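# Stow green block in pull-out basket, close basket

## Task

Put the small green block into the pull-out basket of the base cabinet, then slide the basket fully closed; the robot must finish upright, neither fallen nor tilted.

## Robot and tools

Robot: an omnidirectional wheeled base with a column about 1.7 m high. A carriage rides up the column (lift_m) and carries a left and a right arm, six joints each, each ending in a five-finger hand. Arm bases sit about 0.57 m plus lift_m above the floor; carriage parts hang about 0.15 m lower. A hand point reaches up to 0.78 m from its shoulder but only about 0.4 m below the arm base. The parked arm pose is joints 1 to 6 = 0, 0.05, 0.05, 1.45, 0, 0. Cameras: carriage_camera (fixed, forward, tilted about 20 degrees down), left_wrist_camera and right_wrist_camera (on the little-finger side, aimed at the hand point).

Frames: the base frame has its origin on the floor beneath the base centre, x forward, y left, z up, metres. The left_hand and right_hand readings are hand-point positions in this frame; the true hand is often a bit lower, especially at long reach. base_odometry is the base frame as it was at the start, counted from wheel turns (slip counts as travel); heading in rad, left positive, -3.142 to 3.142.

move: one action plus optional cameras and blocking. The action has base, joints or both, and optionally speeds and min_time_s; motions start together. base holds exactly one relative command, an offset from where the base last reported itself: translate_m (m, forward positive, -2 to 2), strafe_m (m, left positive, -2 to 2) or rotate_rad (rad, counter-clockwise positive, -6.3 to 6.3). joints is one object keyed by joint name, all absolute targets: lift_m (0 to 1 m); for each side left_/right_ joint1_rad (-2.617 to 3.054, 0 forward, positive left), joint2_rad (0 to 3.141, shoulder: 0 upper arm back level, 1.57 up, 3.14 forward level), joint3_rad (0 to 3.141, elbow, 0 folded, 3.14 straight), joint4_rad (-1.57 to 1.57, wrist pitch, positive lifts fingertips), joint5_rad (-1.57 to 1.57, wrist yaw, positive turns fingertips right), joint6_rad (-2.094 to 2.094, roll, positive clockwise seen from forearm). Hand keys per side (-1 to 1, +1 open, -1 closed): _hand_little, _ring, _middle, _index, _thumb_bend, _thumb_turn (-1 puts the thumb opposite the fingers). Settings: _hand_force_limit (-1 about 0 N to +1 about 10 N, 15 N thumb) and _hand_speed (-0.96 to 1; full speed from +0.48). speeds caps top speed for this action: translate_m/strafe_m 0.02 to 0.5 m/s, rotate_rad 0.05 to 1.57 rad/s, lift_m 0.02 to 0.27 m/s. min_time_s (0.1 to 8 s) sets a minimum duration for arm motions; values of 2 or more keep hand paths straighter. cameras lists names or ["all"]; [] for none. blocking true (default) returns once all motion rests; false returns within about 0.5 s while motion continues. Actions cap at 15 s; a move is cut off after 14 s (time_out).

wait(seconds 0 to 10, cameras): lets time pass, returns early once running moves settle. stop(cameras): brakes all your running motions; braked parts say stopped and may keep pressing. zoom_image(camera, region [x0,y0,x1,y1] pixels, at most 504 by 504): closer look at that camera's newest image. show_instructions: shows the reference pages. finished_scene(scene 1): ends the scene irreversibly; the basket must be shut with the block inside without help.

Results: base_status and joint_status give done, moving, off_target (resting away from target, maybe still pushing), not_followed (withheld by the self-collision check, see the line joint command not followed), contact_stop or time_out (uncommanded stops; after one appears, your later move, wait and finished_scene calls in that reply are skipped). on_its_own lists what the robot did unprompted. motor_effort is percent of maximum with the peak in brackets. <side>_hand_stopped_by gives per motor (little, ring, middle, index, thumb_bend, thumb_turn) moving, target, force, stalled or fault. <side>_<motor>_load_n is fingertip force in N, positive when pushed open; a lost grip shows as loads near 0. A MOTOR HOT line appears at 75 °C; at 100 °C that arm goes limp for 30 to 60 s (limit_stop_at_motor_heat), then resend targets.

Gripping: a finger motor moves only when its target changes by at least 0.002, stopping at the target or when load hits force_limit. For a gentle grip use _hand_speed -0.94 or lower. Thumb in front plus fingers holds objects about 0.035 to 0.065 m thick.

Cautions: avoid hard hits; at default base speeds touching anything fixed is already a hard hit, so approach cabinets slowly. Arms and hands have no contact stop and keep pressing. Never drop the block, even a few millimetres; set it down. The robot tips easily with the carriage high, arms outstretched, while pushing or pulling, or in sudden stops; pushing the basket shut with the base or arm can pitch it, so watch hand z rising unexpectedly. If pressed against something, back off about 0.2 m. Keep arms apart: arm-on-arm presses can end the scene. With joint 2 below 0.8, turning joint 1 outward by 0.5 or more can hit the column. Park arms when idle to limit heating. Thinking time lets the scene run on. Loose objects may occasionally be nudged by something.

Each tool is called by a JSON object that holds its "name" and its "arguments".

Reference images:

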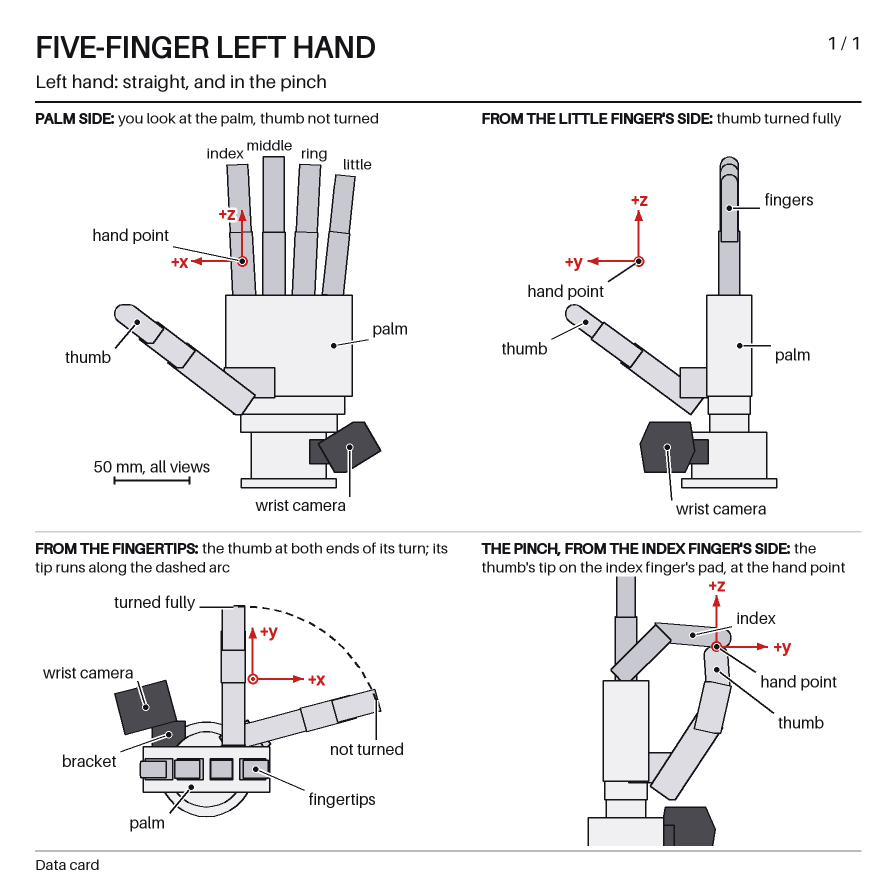

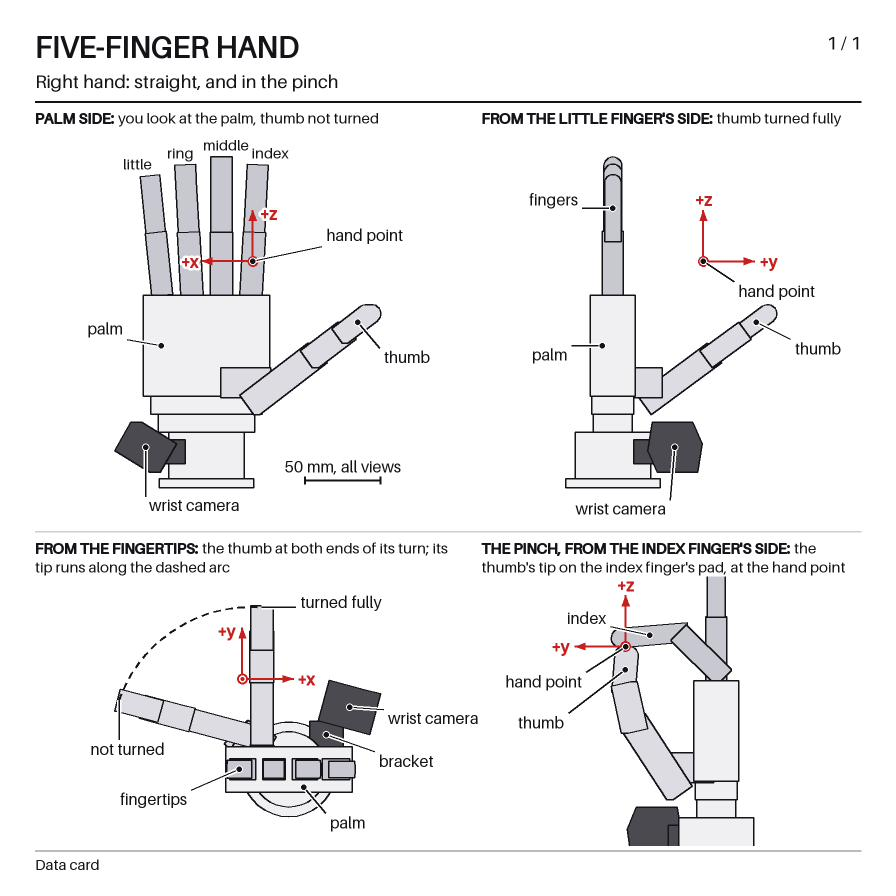

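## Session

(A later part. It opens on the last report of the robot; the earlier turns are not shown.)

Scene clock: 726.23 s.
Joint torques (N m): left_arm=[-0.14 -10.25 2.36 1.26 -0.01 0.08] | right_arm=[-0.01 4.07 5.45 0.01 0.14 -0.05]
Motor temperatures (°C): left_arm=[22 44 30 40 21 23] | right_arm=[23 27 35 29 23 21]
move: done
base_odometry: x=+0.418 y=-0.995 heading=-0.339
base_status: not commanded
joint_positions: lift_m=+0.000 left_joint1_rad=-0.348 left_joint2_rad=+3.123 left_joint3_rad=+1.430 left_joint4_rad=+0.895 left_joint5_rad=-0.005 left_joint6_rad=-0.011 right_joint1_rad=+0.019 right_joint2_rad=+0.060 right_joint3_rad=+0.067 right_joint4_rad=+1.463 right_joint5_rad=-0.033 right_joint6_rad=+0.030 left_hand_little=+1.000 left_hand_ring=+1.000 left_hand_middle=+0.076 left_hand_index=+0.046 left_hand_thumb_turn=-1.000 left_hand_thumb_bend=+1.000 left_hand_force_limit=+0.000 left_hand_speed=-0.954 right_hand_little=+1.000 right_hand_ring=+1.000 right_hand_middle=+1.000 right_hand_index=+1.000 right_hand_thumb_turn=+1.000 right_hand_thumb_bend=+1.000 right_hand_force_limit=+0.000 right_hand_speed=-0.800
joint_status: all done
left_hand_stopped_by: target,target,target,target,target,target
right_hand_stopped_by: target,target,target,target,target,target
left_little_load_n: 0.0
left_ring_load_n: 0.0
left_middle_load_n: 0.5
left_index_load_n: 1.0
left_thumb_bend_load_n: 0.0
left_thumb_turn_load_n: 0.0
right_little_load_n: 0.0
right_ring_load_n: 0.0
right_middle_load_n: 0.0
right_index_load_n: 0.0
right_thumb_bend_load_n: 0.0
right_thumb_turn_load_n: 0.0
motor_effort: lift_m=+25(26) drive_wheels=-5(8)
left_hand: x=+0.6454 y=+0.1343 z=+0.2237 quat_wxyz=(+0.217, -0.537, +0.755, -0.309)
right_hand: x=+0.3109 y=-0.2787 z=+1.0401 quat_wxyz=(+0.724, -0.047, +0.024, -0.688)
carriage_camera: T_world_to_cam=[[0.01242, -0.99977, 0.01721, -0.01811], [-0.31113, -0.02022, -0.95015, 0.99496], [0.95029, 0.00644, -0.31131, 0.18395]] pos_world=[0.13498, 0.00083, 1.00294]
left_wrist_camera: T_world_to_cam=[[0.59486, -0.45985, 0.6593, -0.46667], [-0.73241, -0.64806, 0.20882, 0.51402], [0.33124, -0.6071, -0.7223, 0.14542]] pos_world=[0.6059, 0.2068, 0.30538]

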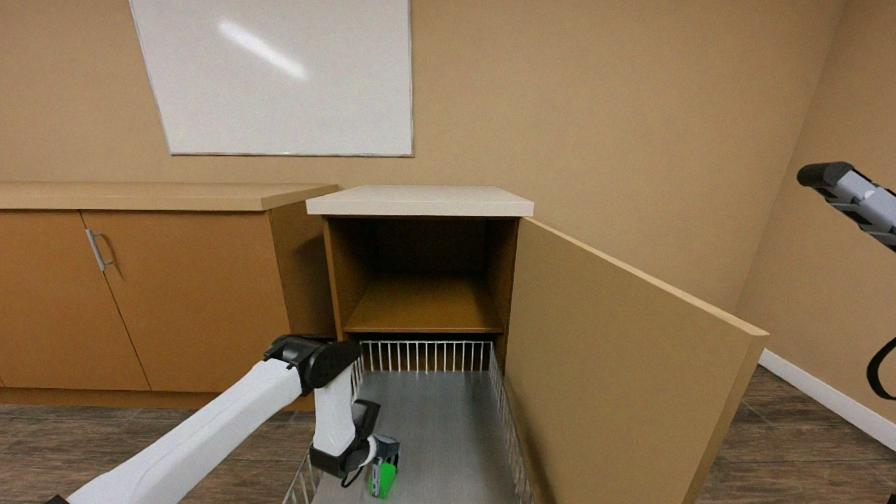

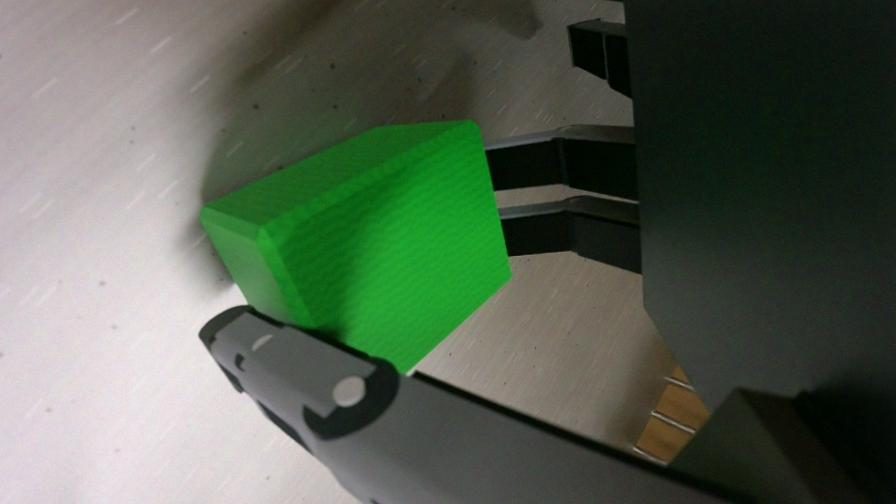

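{"name": "move", "arguments": {"joints": {"left_hand_index": 0.12, "left_hand_middle": 0.15}, "cameras": ["left_wrist_camera"]}}

{"name": "move", "arguments": {"joints": {"left_hand_speed": -0.9, "left_hand_index": 0.5, "left_hand_middle": 0.5}, "cameras": ["carriage_camera", "left_wrist_camera"]}}

Scene clock: 729.60 s.
Joint torques (N m): left_arm=[-0.16 -10.15 2.39 1.26 -0.01 0.08] | right_arm=[-0.02 4.05 5.45 0 0.14 -0.04]
move: done
base_odometry: x=+0.418 y=-0.995 heading=-0.339
base_status: not commanded
joint_positions: lift_m=+0.000 left_joint1_rad=-0.348 left_joint2_rad=+3.123 left_joint3_rad=+1.430 left_joint4_rad=+0.895 left_joint5_rad=-0.005 left_joint6_rad=-0.011 right_joint1_rad=+0.019 right_joint2_rad=+0.060 right_joint3_rad=+0.067 right_joint4_rad=+1.463 right_joint5_rad=-0.033 right_joint6_rad=+0.030 left_hand_little=+1.000 left_hand_ring=+1.000 left_hand_middle=+0.150 left_hand_index=+0.120 left_hand_thumb_turn=-1.000 left_hand_thumb_bend=+1.000 left_hand_force_limit=+0.000 left_hand_speed=-0.954 right_hand_little=+1.000 right_hand_ring=+1.000 right_hand_middle=+1.000 right_hand_index=+1.000 right_hand_thumb_turn=+1.000 right_hand_thumb_bend=+1.000 right_hand_force_limit=+0.000 right_hand_speed=-0.800
joint_status: all done
left_hand_stopped_by: target,target,target,target,target,target
right_hand_stopped_by: target,target,target,target,target,target
left_little_load_n: 0.0
left_ring_load_n: 0.0
left_middle_load_n: 0.0
left_index_load_n: 0.0
left_thumb_bend_load_n: 0.0
left_thumb_turn_load_n: 0.0
right_little_load_n: 0.0
right_ring_load_n: 0.0
right_middle_load_n: 0.0
right_index_load_n: 0.0
right_thumb_bend_load_n: 0.0
right_thumb_turn_load_n: 0.0
motor_effort: lift_m=+25(25) drive_wheels=+8(8)
left_hand: x=+0.6454 y=+0.1343 z=+0.2237 quat_wxyz=(+0.217, -0.537, +0.755, -0.309)
right_hand: x=+0.3109 y=-0.2787 z=+1.0401 quat_wxyz=(+0.724, -0.047, +0.024, -0.688)
left_wrist_camera: T_world_to_cam=[[0.59486, -0.45985, 0.6593, -0.46667], [-0.73241, -0.64806, 0.20882, 0.51402], [0.33124, -0.6071, -0.7223, 0.14542]] pos_world=[0.6059, 0.2068, 0.30538]

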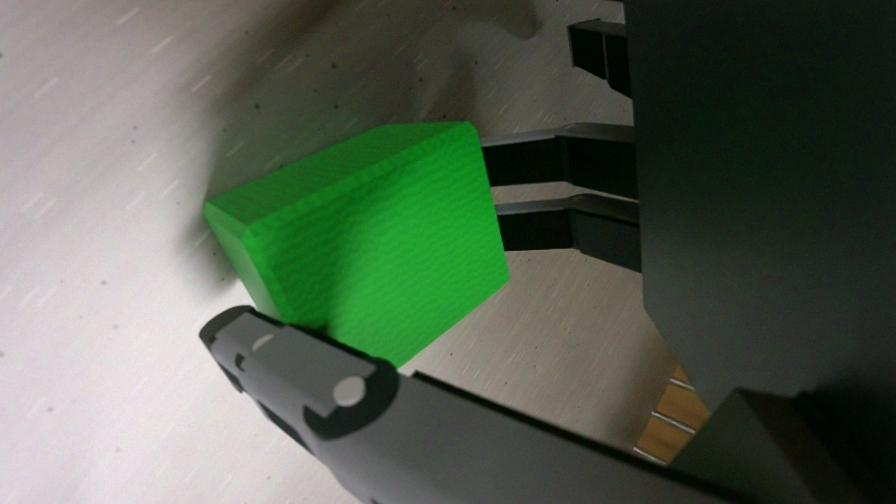

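Scene clock: 731.43 s.
Joint torques (N m): left_arm=[-0.14 -10.22 2.67 1.25 0.16 0.03] | right_arm=[-0.01 4.05 5.45 0 0.14 -0.05]
move: done
base_odometry: x=+0.418 y=-0.995 heading=-0.339
base_status: not commanded
joint_positions: lift_m=+0.000 left_joint1_rad=-0.348 left_joint2_rad=+3.123 left_joint3_rad=+1.426 left_joint4_rad=+0.896 left_joint5_rad=-0.020 left_joint6_rad=-0.007 right_joint1_rad=+0.019 right_joint2_rad=+0.060 right_joint3_rad=+0.067 right_joint4_rad=+1.463 right_joint5_rad=-0.033 right_joint6_rad=+0.030 left_hand_little=+1.000 left_hand_ring=+1.000 left_hand_middle=+0.500 left_hand_index=+0.500 left_hand_thumb_turn=-1.000 left_hand_thumb_bend=+1.000 left_hand_force_limit=+0.000 left_hand_speed=-0.900 right_hand_little=+1.000 right_hand_ring=+1.000 right_hand_middle=+1.000 right_hand_index=+1.000 right_hand_thumb_turn=+1.000 right_hand_thumb_bend=+1.000 right_hand_force_limit=+0.000 right_hand_speed=-0.800
joint_status: all done
left_hand_stopped_by: target,target,target,target,target,target
right_hand_stopped_by: target,target,target,target,target,target
left_little_load_n: 0.0
left_ring_load_n: 0.0
left_middle_load_n: -2.0
left_index_load_n: 0.0
left_thumb_bend_load_n: 0.0
left_thumb_turn_load_n: 0.0
right_little_load_n: -0.5
right_ring_load_n: 0.0
right_middle_load_n: -0.5
right_index_load_n: 0.0
right_thumb_bend_load_n: 0.0
right_thumb_turn_load_n: 0.0
motor_effort: lift_m=+25(25) drive_wheels=+7(9)
left_hand: x=+0.6450 y=+0.1379 z=+0.2227 quat_wxyz=(+0.222, -0.538, +0.755, -0.303)
right_hand: x=+0.3109 y=-0.2787 z=+1.0401 quat_wxyz=(+0.724, -0.047, +0.024, -0.688)
carriage_camera: T_world_to_cam=[[0.01242, -0.99977, 0.01721, -0.01811], [-0.31113, -0.02022, -0.95015, 0.99496], [0.95029, 0.00644, -0.31131, 0.18395]] pos_world=[0.13498, 0.00083, 1.00294]
left_wrist_camera: T_world_to_cam=[[0.59732, -0.46497, 0.65346, -0.46357], [-0.72774, -0.65665, 0.19798, 0.51686], [0.33704, -0.59381, -0.73061, 0.14337]] pos_world=[0.60472, 0.20898, 0.30534]

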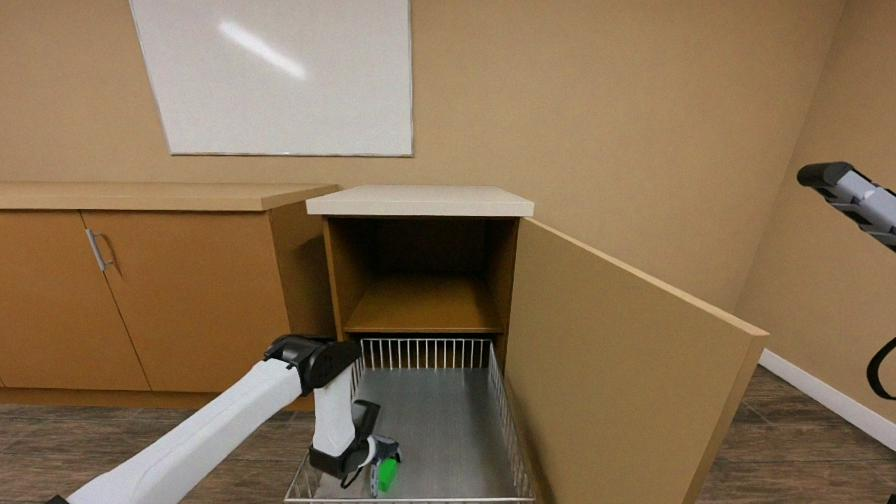

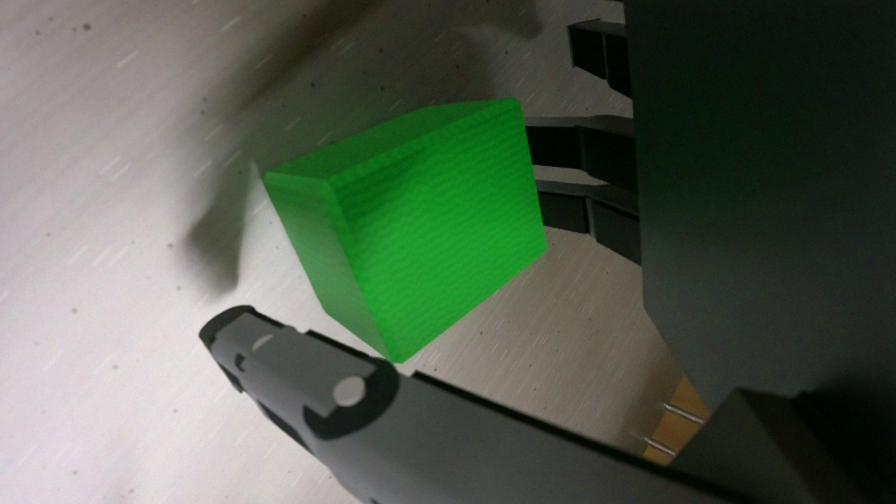

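{"name": "move", "arguments": {"joints": {"left_joint3_rad": 1.48, "left_joint4_rad": 0.9, "left_joint5_rad": -0.02}, "min_time_s": 2, "cameras": ["carriage_camera", "left_wrist_camera"]}}

Scene clock: 742.30 s.
Joint torques (N m): left_arm=[-0.14 -10.55 3.36 1.45 -0.07 0.03] | right_arm=[-0.02 4.07 5.46 0 0.14 -0.04]
move: done
base_odometry: x=+0.418 y=-0.995 heading=-0.339
base_status: not commanded
joint_positions: lift_m=+0.000 left_joint1_rad=-0.348 left_joint2_rad=+3.123 left_joint3_rad=+1.471 left_joint4_rad=+0.896 left_joint5_rad=-0.020 left_joint6_rad=-0.007 right_joint1_rad=+0.019 right_joint2_rad=+0.060 right_joint3_rad=+0.067 right_joint4_rad=+1.463 right_joint5_rad=-0.033 right_joint6_rad=+0.030 left_hand_little=+1.000 left_hand_ring=+1.000 left_hand_middle=+0.500 left_hand_index=+0.500 left_hand_thumb_turn=-1.000 left_hand_thumb_bend=+1.000 left_hand_force_limit=+0.000 left_hand_speed=-0.900 right_hand_little=+1.000 right_hand_ring=+1.000 right_hand_middle=+1.000 right_hand_index=+1.000 right_hand_thumb_turn=+1.000 right_hand_thumb_bend=+1.000 right_hand_force_limit=+0.000 right_hand_speed=-0.800
joint_status: all done
left_hand_stopped_by: target,target,target,target,target,target
right_hand_stopped_by: target,target,target,target,target,target
left_little_load_n: 0.0
left_ring_load_n: 0.0
left_middle_load_n: 0.0
left_index_load_n: 0.0
left_thumb_bend_load_n: 0.0
left_thumb_turn_load_n: 0.0
right_little_load_n: 0.0
right_ring_load_n: 0.0
right_middle_load_n: 0.0
right_index_load_n: 0.0
right_thumb_bend_load_n: 0.0
right_thumb_turn_load_n: 0.0
motor_effort: lift_m=+25(25) drive_wheels=+9(9)
left_hand: x=+0.6651 y=+0.1306 z=+0.2308 quat_wxyz=(+0.234, -0.533, +0.748, -0.320)
right_hand: x=+0.3109 y=-0.2787 z=+1.0401 quat_wxyz=(+0.724, -0.047, +0.024, -0.688)
carriage_camera: T_world_to_cam=[[0.01242, -0.99977, 0.01721, -0.01811], [-0.31113, -0.02022, -0.95015, 0.99496], [0.95029, 0.00644, -0.31131, 0.18395]] pos_world=[0.13498, 0.00083, 1.00294]
left_wrist_camera: T_world_to_cam=[[0.56952, -0.4548, 0.68469, -0.4744], [-0.73552, -0.65383, 0.17751, 0.53461], [0.36694, -0.6047, -0.70689, 0.11422]] pos_world=[0.62149, 0.20286, 0.31066]

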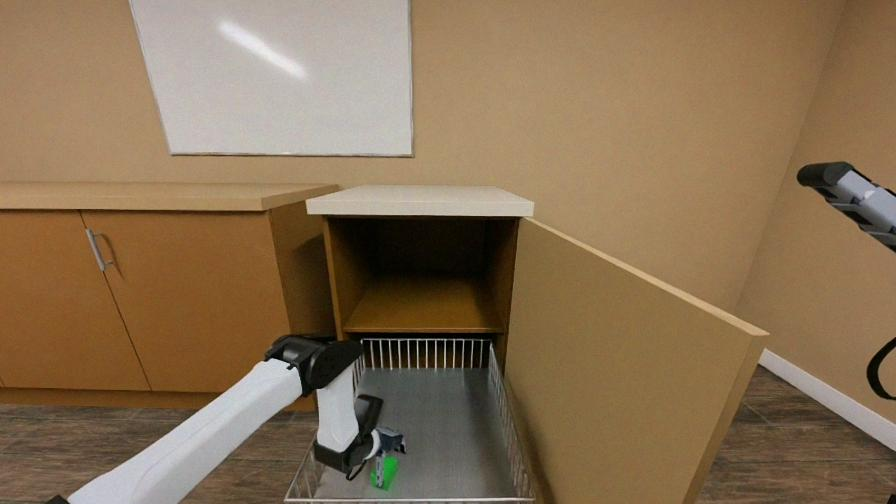

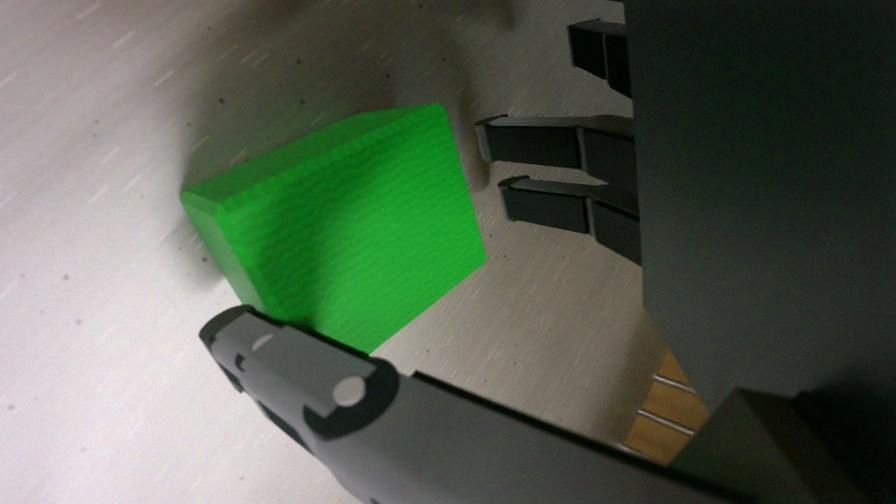

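{"name": "move", "arguments": {"joints": {"lift_m": 0.06}, "speeds": {"lift_m": 0.06}, "cameras": ["left_wrist_camera"]}}

{"name": "move", "arguments": {"joints": {"lift_m": 0.3}, "speeds": {"lift_m": 0.15}, "cameras": ["carriage_camera", "left_wrist_camera"]}}

Scene clock: 746.50 s.
Joint torques (N m): left_arm=[-0.1 -10.66 3.07 1.39 -0.07 0.03] | right_arm=[-0.01 4.08 5.48 0 0.14 -0.05]
move: done
base_odometry: x=+0.418 y=-0.995 heading=-0.339
base_status: not commanded
joint_positions: lift_m=+0.060 left_joint1_rad=-0.348 left_joint2_rad=+3.124 left_joint3_rad=+1.475 left_joint4_rad=+0.903 left_joint5_rad=-0.020 left_joint6_rad=-0.007 right_joint1_rad=+0.019 right_joint2_rad=+0.060 right_joint3_rad=+0.067 right_joint4_rad=+1.463 right_joint5_rad=-0.033 right_joint6_rad=+0.030 left_hand_little=+1.000 left_hand_ring=+1.000 left_hand_middle=+0.500 left_hand_index=+0.500 left_hand_thumb_turn=-1.000 left_hand_thumb_bend=+1.000 left_hand_force_limit=+0.000 left_hand_speed=-0.900 right_hand_little=+1.000 right_hand_ring=+1.000 right_hand_middle=+1.000 right_hand_index=+1.000 right_hand_thumb_turn=+1.000 right_hand_thumb_bend=+1.000 right_hand_force_limit=+0.000 right_hand_speed=-0.800
joint_status: all done
left_hand_stopped_by: target,target,target,target,target,target
right_hand_stopped_by: target,target,target,target,target,target
left_little_load_n: 0.0
left_ring_load_n: 0.0
left_middle_load_n: 0.0
left_index_load_n: 0.0
left_thumb_bend_load_n: 0.0
left_thumb_turn_load_n: 0.0
right_little_load_n: 0.5
right_ring_load_n: 0.0
right_middle_load_n: 0.0
right_index_load_n: 0.0
right_thumb_bend_load_n: 0.0
right_thumb_turn_load_n: 0.0
motor_effort: lift_m=+28(35) drive_wheels=-4(9)
left_hand: x=+0.6679 y=+0.1296 z=+0.2919 quat_wxyz=(+0.237, -0.532, +0.746, -0.324)
right_hand: x=+0.3109 y=-0.2787 z=+1.0998 quat_wxyz=(+0.724, -0.047, +0.024, -0.688)
left_wrist_camera: T_world_to_cam=[[0.56311, -0.45251, 0.69148, -0.51618], [-0.73716, -0.65324, 0.17283, 0.52756], [0.37349, -0.60706, -0.70142, 0.15008]] pos_world=[0.62351, 0.20215, 0.37102]

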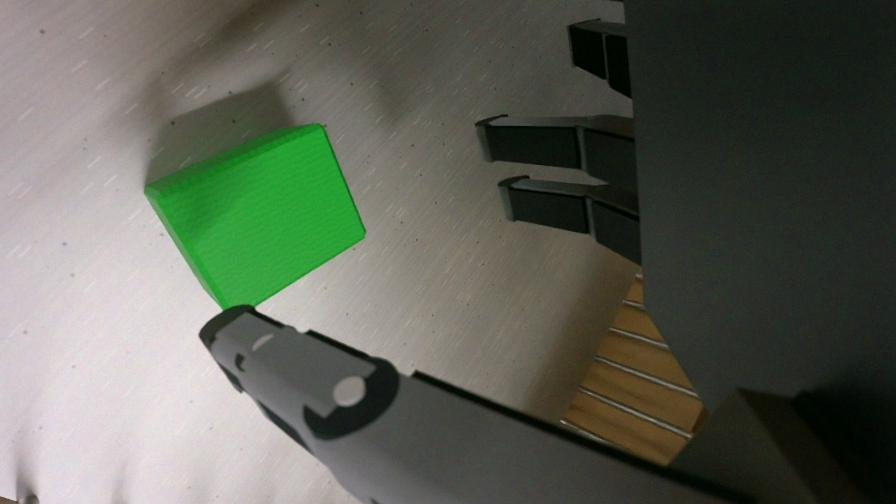

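Scene clock: 748.53 s.
Joint torques (N m): left_arm=[-0.14 -10.91 2.85 1.35 -0.07 0.03] | right_arm=[-0.01 4.07 5.44 -0.01 0.13 -0.05]
move: done
base_odometry: x=+0.418 y=-0.995 heading=-0.339
base_status: not commanded
joint_positions: lift_m=+0.300 left_joint1_rad=-0.348 left_joint2_rad=+3.127 left_joint3_rad=+1.477 left_joint4_rad=+0.909 left_joint5_rad=-0.020 left_joint6_rad=-0.007 right_joint1_rad=+0.019 right_joint2_rad=+0.060 right_joint3_rad=+0.067 right_joint4_rad=+1.464 right_joint5_rad=-0.033 right_joint6_rad=+0.030 left_hand_little=+1.000 left_hand_ring=+1.000 left_hand_middle=+0.500 left_hand_index=+0.500 left_hand_thumb_turn=-1.000 left_hand_thumb_bend=+1.000 left_hand_force_limit=+0.000 left_hand_speed=-0.900 right_hand_little=+1.000 right_hand_ring=+1.000 right_hand_middle=+1.000 right_hand_index=+1.000 right_hand_thumb_turn=+1.000 right_hand_thumb_bend=+1.000 right_hand_force_limit=+0.000 right_hand_speed=-0.800
joint_status: all done
left_hand_stopped_by: target,target,target,target,target,target
right_hand_stopped_by: target,target,target,target,target,target
left_little_load_n: 0.0
left_ring_load_n: 0.0
left_middle_load_n: 0.0
left_index_load_n: 0.0
left_thumb_bend_load_n: 0.0
left_thumb_turn_load_n: 0.0
right_little_load_n: 0.0
right_ring_load_n: 0.0
right_middle_load_n: 0.0
right_index_load_n: 0.0
right_thumb_bend_load_n: 0.0
right_thumb_turn_load_n: 0.0
motor_effort: lift_m=+28(40) drive_wheels=-4(9)
left_hand: x=+0.6687 y=+0.1293 z=+0.5319 quat_wxyz=(+0.238, -0.531, +0.745, -0.325)
right_hand: x=+0.3108 y=-0.2787 z=+1.3398 quat_wxyz=(+0.724, -0.047, +0.024, -0.688)
carriage_camera: T_world_to_cam=[[0.01242, -0.99977, 0.01721, -0.02327], [-0.31113, -0.02022, -0.95015, 1.27972], [0.95029, 0.00644, -0.31131, 0.27725]] pos_world=[0.13498, 0.00083, 1.30264]
left_wrist_camera: T_world_to_cam=[[0.55986, -0.45131, 0.69489, -0.68259], [-0.73796, -0.65295, 0.17049, 0.48824], [0.37678, -0.60826, -0.69861, 0.31436]] pos_world=[0.62401, 0.20195, 0.6107]

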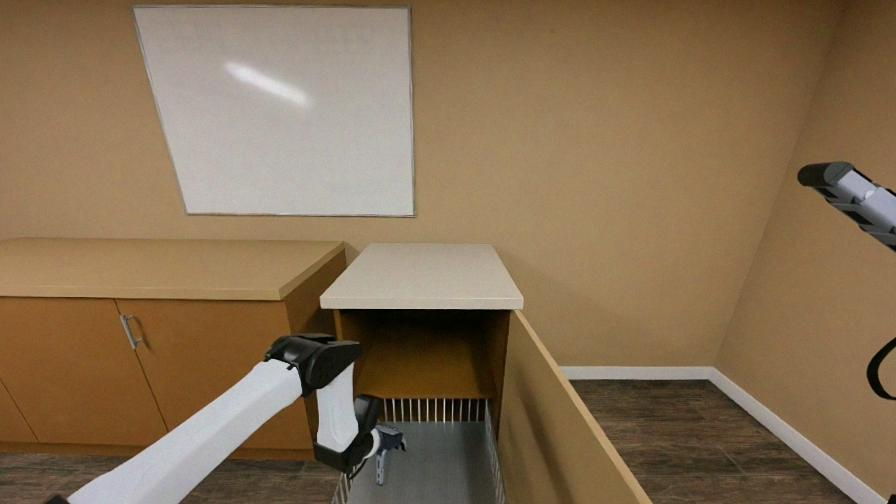

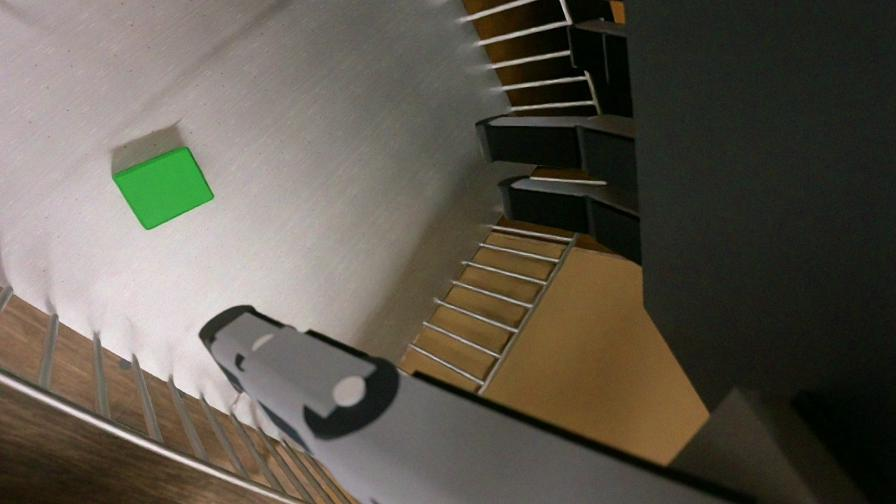

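{"name": "move", "arguments": {"joints": {"left_joint1_rad": -0.1, "left_joint2_rad": 1.5, "left_joint3_rad": 0.8, "left_joint4_rad": 0.6, "left_joint5_rad": 0, "left_hand_index": 1, "left_hand_middle": 1}, "min_time_s": 3}}

{"name": "move", "arguments": {"base": {"translate_m": -0.2}, "speeds": {"translate_m": 0.2}, "joints": {"left_joint1_rad": 0, "left_joint2_rad": 0.05, "left_joint3_rad": 0.05, "left_joint4_rad": 1.45}, "min_time_s": 3, "cameras": ["carriage_camera"]}}

{"name": "move", "arguments": {"base": {"strafe_m": 0.26}, "speeds": {"strafe_m": 0.2}, "cameras": ["carriage_camera"]}}

Scene clock: 812.97 s.
Joint torques (N m): left_arm=[0.55 -8.54 5.61 1.66 0.09 0.03] | right_arm=[0.01 4.07 5.46 -0.01 0.14 -0.04]
Motor temperatures (°C): left_arm=[22 52 30 40 21 23] | right_arm=[22 27 35 28 23 21]
move: done
base_odometry: x=+0.418 y=-0.995 heading=-0.339
base_status: not commanded
joint_positions: lift_m=+0.300 left_joint1_rad=-0.106 left_joint2_rad=+1.522 left_joint3_rad=+0.810 left_joint4_rad=+0.619 left_joint5_rad=-0.014 left_joint6_rad=-0.007 right_joint1_rad=+0.019 right_joint2_rad=+0.060 right_joint3_rad=+0.067 right_joint4_rad=+1.464 right_joint5_rad=-0.033 right_joint6_rad=+0.030 left_hand_little=+1.000 left_hand_ring=+1.000 left_hand_middle=+1.000 left_hand_index=+1.000 left_hand_thumb_turn=-1.000 left_hand_thumb_bend=+1.000 left_hand_force_limit=+0.000 left_hand_speed=-0.900 right_hand_little=+1.000 right_hand_ring=+1.000 right_hand_middle=+1.000 right_hand_index=+1.000 right_hand_thumb_turn=+1.000 right_hand_thumb_bend=+1.000 right_hand_force_limit=+0.000 right_hand_speed=-0.800
joint_status: all done
left_hand_stopped_by: target,target,target,target,target,target
right_hand_stopped_by: target,target,target,target,target,target
left_little_load_n: -0.5
left_ring_load_n: 0.0
left_middle_load_n: 0.0
left_index_load_n: -0.5
left_thumb_bend_load_n: 0.0
left_thumb_turn_load_n: 0.0
right_little_load_n: 0.0
right_ring_load_n: 0.0
right_middle_load_n: 0.0
right_index_load_n: 0.0
right_thumb_bend_load_n: 0.0
right_thumb_turn_load_n: -0.5
motor_effort: lift_m=+28(29) drive_wheels=-4(11)
left_hand: x=+0.7127 y=+0.2389 z=+1.0670 quat_wxyz=(+0.453, -0.500, +0.545, -0.499)
right_hand: x=+0.3108 y=-0.2787 z=+1.3398 quat_wxyz=(+0.724, -0.047, +0.024, -0.688)
pictures: none

Scene clock: 816.27 s.
Joint torques (N m): left_arm=[0.58 3.17 4.34 -0.03 0.1 0.02] | right_arm=[-0.01 4.08 5.46 -0.01 0.14 -0.05]
move: done
base_odometry: x=+0.230 y=-0.929 heading=-0.339
base_status: done
joint_positions: lift_m=+0.300 left_joint1_rad=-0.006 left_joint2_rad=+0.063 left_joint3_rad=+0.059 left_joint4_rad=+1.440 left_joint5_rad=-0.012 left_joint6_rad=-0.007 right_joint1_rad=+0.019 right_joint2_rad=+0.060 right_joint3_rad=+0.067 right_joint4_rad=+1.464 right_joint5_rad=-0.033 right_joint6_rad=+0.030 left_hand_little=+1.000 left_hand_ring=+1.000 left_hand_middle=+1.000 left_hand_index=+1.000 left_hand_thumb_turn=-1.000 left_hand_thumb_bend=+1.000 left_hand_force_limit=+0.000 left_hand_speed=-0.900 right_hand_little=+1.000 right_hand_ring=+1.000 right_hand_middle=+1.000 right_hand_index=+1.000 right_hand_thumb_turn=+1.000 right_hand_thumb_bend=+1.000 right_hand_force_limit=+0.000 right_hand_speed=-0.800
joint_status: all done
left_hand_stopped_by: target,target,target,target,target,target
right_hand_stopped_by: target,target,target,target,target,target
left_little_load_n: 0.0
left_ring_load_n: 0.0
left_middle_load_n: 0.0
left_index_load_n: 0.0
left_thumb_bend_load_n: 0.0
left_thumb_turn_load_n: 0.0
right_little_load_n: 0.0
right_ring_load_n: 0.0
right_middle_load_n: 0.0
right_index_load_n: 0.0
right_thumb_bend_load_n: 0.0
right_thumb_turn_load_n: 0.0
motor_effort: lift_m=+28(29) drive_wheels=-1(17)
left_hand: x=+0.3219 y=+0.2898 z=+1.3362 quat_wxyz=(+0.701, -0.052, +0.044, -0.710)
right_hand: x=+0.3108 y=-0.2787 z=+1.3398 quat_wxyz=(+0.724, -0.047, +0.024, -0.688)
carriage_camera: T_world_to_cam=[[0.01242, -0.99977, 0.01721, -0.02327], [-0.31113, -0.02022, -0.95015, 1.27972], [0.95029, 0.00644, -0.31131, 0.27725]] pos_world=[0.13498, 0.00083, 1.30264]

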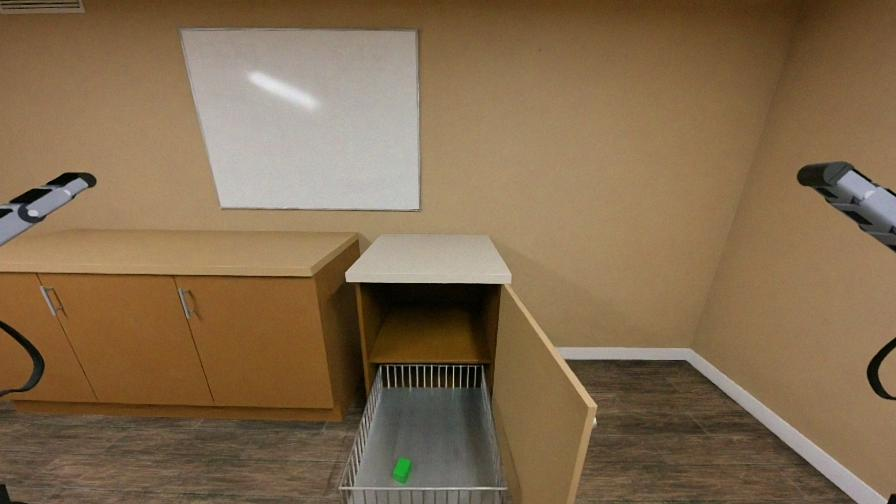

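Scene clock: 818.77 s.
Joint torques (N m): left_arm=[0.42 3.18 4.36 -0.02 0.06 0.02] | right_arm=[-0.03 4.07 5.45 -0.01 0.13 -0.05]
move: done
base_odometry: x=+0.316 y=-0.684 heading=-0.339
base_status: done
joint_positions: lift_m=+0.300 left_joint1_rad=-0.004 left_joint2_rad=+0.063 left_joint3_rad=+0.059 left_joint4_rad=+1.441 left_joint5_rad=-0.009 left_joint6_rad=-0.007 right_joint1_rad=+0.019 right_joint2_rad=+0.060 right_joint3_rad=+0.067 right_joint4_rad=+1.464 right_joint5_rad=-0.033 right_joint6_rad=+0.030 left_hand_little=+1.000 left_hand_ring=+1.000 left_hand_middle=+1.000 left_hand_index=+1.000 left_hand_thumb_turn=-1.000 left_hand_thumb_bend=+1.000 left_hand_force_limit=+0.000 left_hand_speed=-0.900 right_hand_little=+1.000 right_hand_ring=+1.000 right_hand_middle=+1.000 right_hand_index=+1.000 right_hand_thumb_turn=+1.000 right_hand_thumb_bend=+1.000 right_hand_force_limit=+0.000 right_hand_speed=-0.800
joint_status: not commanded
left_hand_stopped_by: target,target,target,target,target,target
right_hand_stopped_by: target,target,target,target,target,target
left_little_load_n: 0.0
left_ring_load_n: 0.0
left_middle_load_n: 0.0
left_index_load_n: 0.0
left_thumb_bend_load_n: 0.0
left_thumb_turn_load_n: 0.0
right_little_load_n: 0.0
right_ring_load_n: -0.5
right_middle_load_n: 0.0
right_index_load_n: 0.0
right_thumb_bend_load_n: 0.0
right_thumb_turn_load_n: 0.0
motor_effort: lift_m=+28(29) drive_wheels=-2(15)
left_hand: x=+0.3215 y=+0.2895 z=+1.3363 quat_wxyz=(+0.702, -0.050, +0.044, -0.709)
right_hand: x=+0.3108 y=-0.2787 z=+1.3398 quat_wxyz=(+0.724, -0.047, +0.024, -0.688)
carriage_camera: T_world_to_cam=[[0.01242, -0.99977, 0.01721, -0.02327], [-0.31113, -0.02022, -0.95015, 1.27972], [0.95029, 0.00644, -0.31131, 0.27725]] pos_world=[0.13498, 0.00083, 1.30264]

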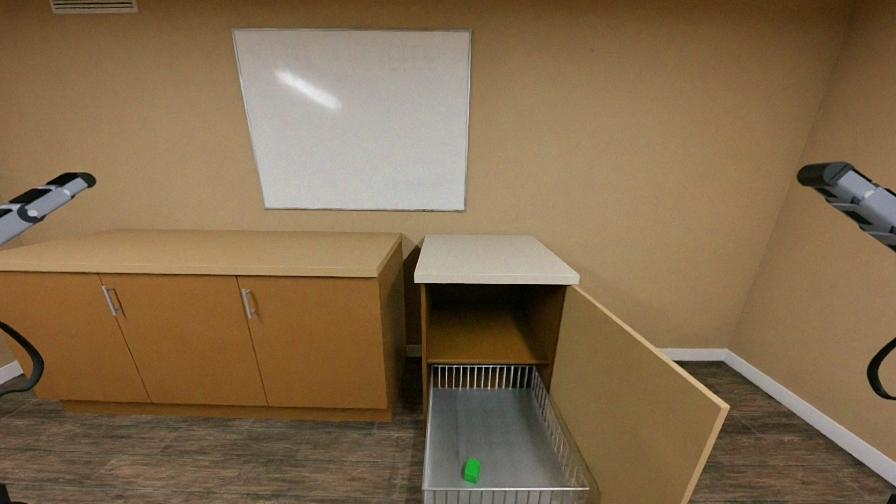

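{"name": "move", "arguments": {"base": {"translate_m": -0.05}, "speeds": {"translate_m": 0.1}, "joints": {"right_joint1_rad": 0.282, "right_joint2_rad": 2.92, "right_joint3_rad": 1.813, "right_joint4_rad": -0.464, "right_joint5_rad": 0, "right_joint6_rad": 0.28}, "min_time_s": 4, "cameras": ["carriage_camera", "right_wrist_camera"]}}

Scene clock: 851.83 s.
Joint torques (N m): left_arm=[0.44 3.21 4.52 -0.07 0.06 0.02] | right_arm=[0.59 -12.59 5.61 0.26 0.18 0.06]
Motor temperatures (°C): left_arm=[22 40 30 36 21 23] | right_arm=[22 27 36 29 23 21]
move: done
base_odometry: x=+0.269 y=-0.667 heading=-0.339
base_status: done
joint_positions: lift_m=+0.300 left_joint1_rad=-0.004 left_joint2_rad=+0.062 left_joint3_rad=+0.056 left_joint4_rad=+1.446 left_joint5_rad=-0.009 left_joint6_rad=-0.007 right_joint1_rad=+0.274 right_joint2_rad=+2.898 right_joint3_rad=+1.794 right_joint4_rad=-0.450 right_joint5_rad=-0.011 right_joint6_rad=+0.268 left_hand_little=+1.000 left_hand_ring=+1.000 left_hand_middle=+1.000 left_hand_index=+1.000 left_hand_thumb_turn=-1.000 left_hand_thumb_bend=+1.000 left_hand_force_limit=+0.000 left_hand_speed=-0.900 right_hand_little=+1.000 right_hand_ring=+1.000 right_hand_middle=+1.000 right_hand_index=+1.000 right_hand_thumb_turn=+1.000 right_hand_thumb_bend=+1.000 right_hand_force_limit=+0.000 right_hand_speed=-0.800
joint_status: all done
left_hand_stopped_by: target,target,target,target,target,target
right_hand_stopped_by: target,target,target,target,target,target
left_little_load_n: 0.0
left_ring_load_n: 0.0
left_middle_load_n: 0.0
left_index_load_n: 0.0
left_thumb_bend_load_n: 0.0
left_thumb_turn_load_n: 0.0
right_little_load_n: 0.0
right_ring_load_n: 0.0
right_middle_load_n: 0.0
right_index_load_n: 0.0
right_thumb_bend_load_n: 0.0
right_thumb_turn_load_n: 0.0
motor_effort: lift_m=+28(29) drive_wheels=+3(12)
left_hand: x=+0.3209 y=+0.2895 z=+1.3360 quat_wxyz=(+0.702, -0.049, +0.043, -0.709)
right_hand: x=+0.5916 y=-0.1665 z=+0.6061 quat_wxyz=(+0.010, -0.709, +0.705, +0.001)
carriage_camera: T_world_to_cam=[[0.01242, -0.99977, 0.01721, -0.02327], [-0.31113, -0.02022, -0.95015, 1.27972], [0.95029, 0.00644, -0.31131, 0.27725]] pos_world=[0.13498, 0.00083, 1.30264]
right_wrist_camera: T_world_to_cam=[[-0.96003, -0.27987, -0.00356, 0.52374], [-0.24418, 0.83126, 0.49939, -0.01966], [-0.1368, 0.4803, -0.86637, 0.80262]] pos_world=[0.60781, -0.22257, 0.70705]

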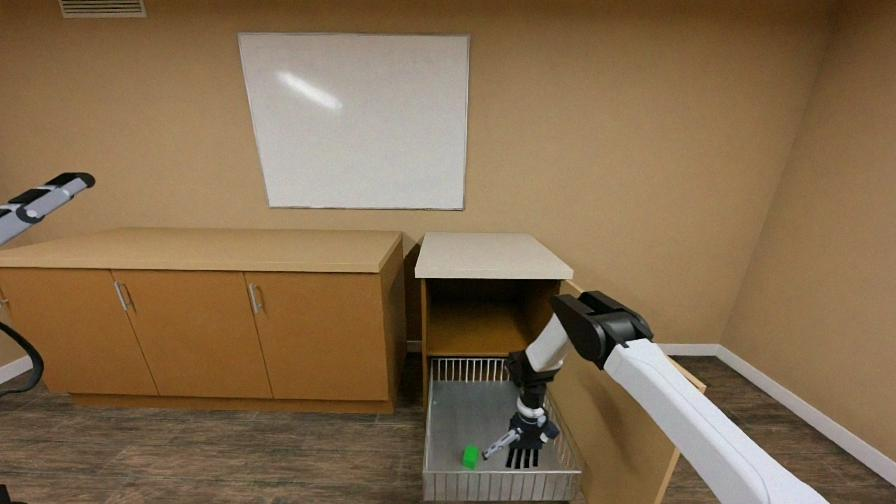

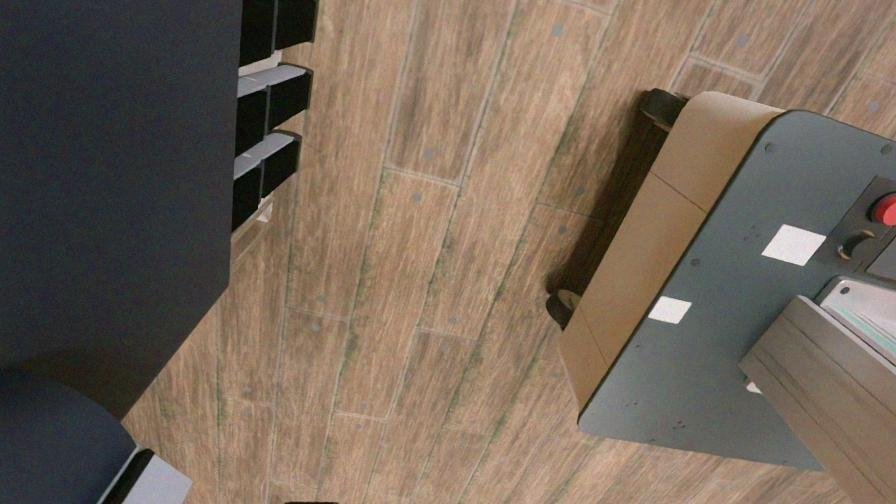

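{"name": "move", "arguments": {"joints": {"lift_m": 0.0}, "speeds": {"lift_m": 0.15}, "cameras": ["carriage_camera", "right_wrist_camera"]}}

{"name": "zoom_image", "arguments": {"camera": "carriage_camera", "region": [400, 300, 640, 504]}}

Scene clock: 857.83 s.
Joint torques (N m): left_arm=[0.43 3.55 4.79 -0.08 0.06 0.02] | right_arm=[0.59 -13.57 5.01 0.31 0.17 0.06]
move: done
base_odometry: x=+0.269 y=-0.667 heading=-0.339
base_status: not commanded
joint_positions: lift_m=+0.000 left_joint1_rad=-0.004 left_joint2_rad=+0.059 left_joint3_rad=+0.053 left_joint4_rad=+1.447 left_joint5_rad=-0.009 left_joint6_rad=-0.007 right_joint1_rad=+0.274 right_joint2_rad=+2.908 right_joint3_rad=+1.801 right_joint4_rad=-0.458 right_joint5_rad=-0.009 right_joint6_rad=+0.268 left_hand_little=+1.000 left_hand_ring=+1.000 left_hand_middle=+1.000 left_hand_index=+1.000 left_hand_thumb_turn=-1.000 left_hand_thumb_bend=+1.000 left_hand_force_limit=+0.000 left_hand_speed=-0.900 right_hand_little=+1.000 right_hand_ring=+1.000 right_hand_middle=+1.000 right_hand_index=+1.000 right_hand_thumb_turn=+1.000 right_hand_thumb_bend=+1.000 right_hand_force_limit=+0.000 right_hand_speed=-0.800
joint_status: all done
left_hand_stopped_by: target,target,target,target,target,target
right_hand_stopped_by: target,target,target,target,target,target
left_little_load_n: 0.0
left_ring_load_n: 0.0
left_middle_load_n: 0.0
left_index_load_n: 0.0
left_thumb_bend_load_n: 0.0
left_thumb_turn_load_n: 0.0
right_little_load_n: 0.0
right_ring_load_n: 0.0
right_middle_load_n: 0.0
right_index_load_n: 0.0
right_thumb_bend_load_n: 0.0
right_thumb_turn_load_n: 0.0
motor_effort: lift_m=+26(29) drive_wheels=+2(4)
left_hand: x=+0.3208 y=+0.2895 z=+1.0354 quat_wxyz=(+0.702, -0.049, +0.043, -0.709)
right_hand: x=+0.5887 y=-0.1676 z=+0.3036 quat_wxyz=(+0.004, -0.709, +0.705, +0.003)
carriage_camera: T_world_to_cam=[[0.01242, -0.99977, 0.01721, -0.01811], [-0.31113, -0.02022, -0.95015, 0.99487], [0.95029, 0.00644, -0.31131, 0.18392]] pos_world=[0.13498, 0.00083, 1.00284]
right_wrist_camera: T_world_to_cam=[[-0.96009, -0.27958, 0.00791, 0.51622], [-0.23864, 0.83359, 0.49817, 0.12912], [-0.14587, 0.4764, -0.86704, 0.54568]] pos_world=[0.60603, -0.22326, 0.40472]

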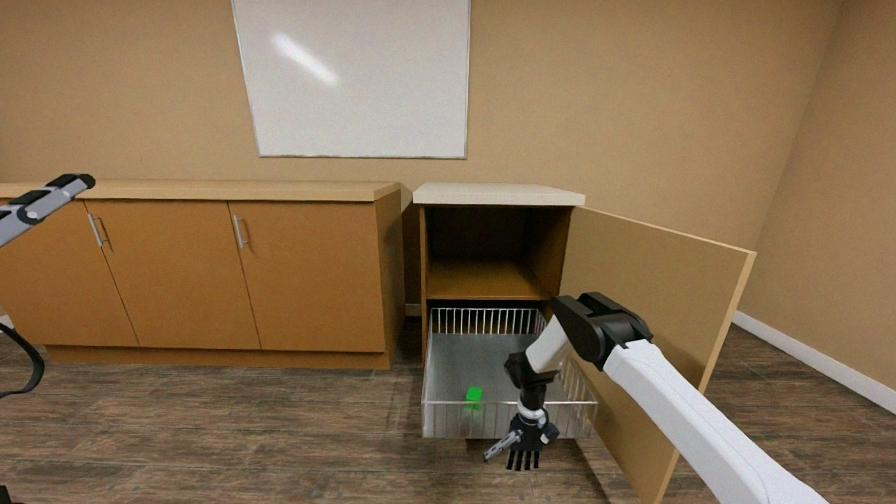

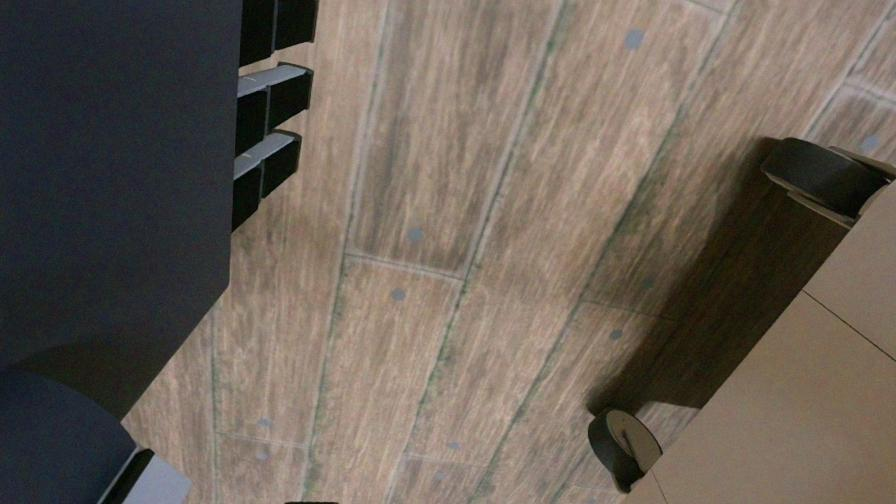

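Scaled by 2.100.

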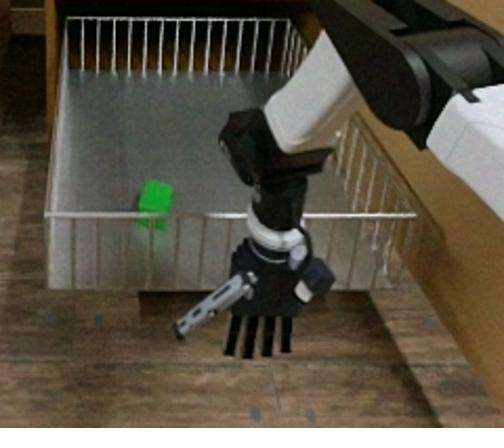

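{"name": "move", "arguments": {"joints": {"right_joint2_rad": 3.04, "right_joint3_rad": 1.905, "right_joint4_rad": -0.445}, "min_time_s": 1.5, "cameras": ["carriage_camera"]}}

{"name": "zoom_image", "arguments": {"camera": "carriage_camera", "region": [400, 300, 640, 504]}}

Scene clock: 874.90 s.
Joint torques (N m): left_arm=[0.42 3.49 4.77 -0.08 0.06 0.02] | right_arm=[0.57 -12.42 5.41 0.44 0.18 0.07]
Motor temperatures (°C): left_arm=[22 37 30 35 21 23] | right_arm=[22 34 35 28 23 21]
move: done
base_odometry: x=+0.269 y=-0.667 heading=-0.339
base_status: not commanded
joint_positions: lift_m=+0.000 left_joint1_rad=-0.004 left_joint2_rad=+0.059 left_joint3_rad=+0.053 left_joint4_rad=+1.447 left_joint5_rad=-0.009 left_joint6_rad=-0.007 right_joint1_rad=+0.274 right_joint2_rad=+3.016 right_joint3_rad=+1.887 right_joint4_rad=-0.457 right_joint5_rad=-0.009 right_joint6_rad=+0.268 left_hand_little=+1.000 left_hand_ring=+1.000 left_hand_middle=+1.000 left_hand_index=+1.000 left_hand_thumb_turn=-1.000 left_hand_thumb_bend=+1.000 left_hand_force_limit=+0.000 left_hand_speed=-0.900 right_hand_little=+1.000 right_hand_ring=+1.000 right_hand_middle=+1.000 right_hand_index=+1.000 right_hand_thumb_turn=+1.000 right_hand_thumb_bend=+1.000 right_hand_force_limit=+0.000 right_hand_speed=-0.800
joint_status: all done
left_hand_stopped_by: target,target,target,target,target,target
right_hand_stopped_by: target,target,target,target,target,target
left_little_load_n: 0.0
left_ring_load_n: 0.0
left_middle_load_n: 0.0
left_index_load_n: 0.0
left_thumb_bend_load_n: 0.0
left_thumb_turn_load_n: 0.0
right_little_load_n: 0.0
right_ring_load_n: 0.0
right_middle_load_n: 0.0
right_index_load_n: 0.0
right_thumb_bend_load_n: 0.0
right_thumb_turn_load_n: 0.0
motor_effort: lift_m=+26(26) drive_wheels=+0(4)
left_hand: x=+0.3208 y=+0.2895 z=+1.0354 quat_wxyz=(+0.702, -0.049, +0.043, -0.709)
right_hand: x=+0.5839 y=-0.1689 z=+0.2730 quat_wxyz=(-0.005, -0.709, +0.705, +0.008)
carriage_camera: T_world_to_cam=[[0.01242, -0.99977, 0.01721, -0.01811], [-0.31113, -0.02022, -0.95015, 0.99487], [0.95029, 0.00644, -0.31131, 0.18392]] pos_world=[0.13498, 0.00083, 1.00284]

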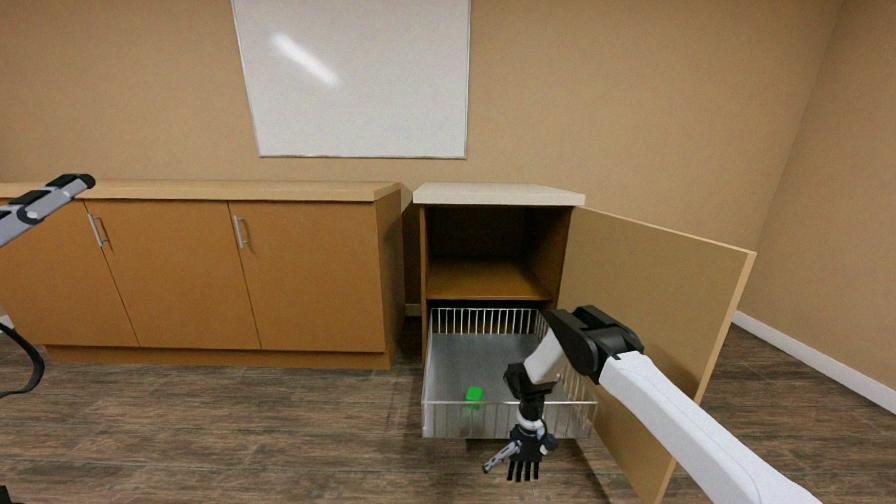

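Scaled by 2.100.

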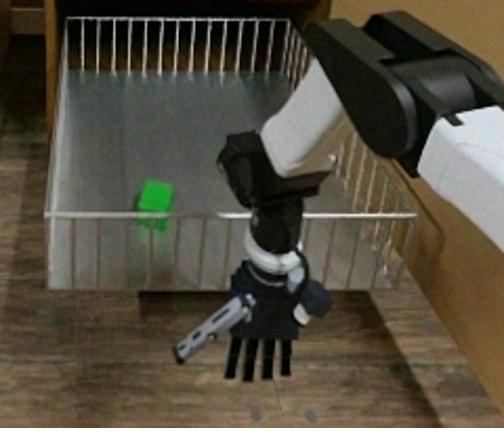

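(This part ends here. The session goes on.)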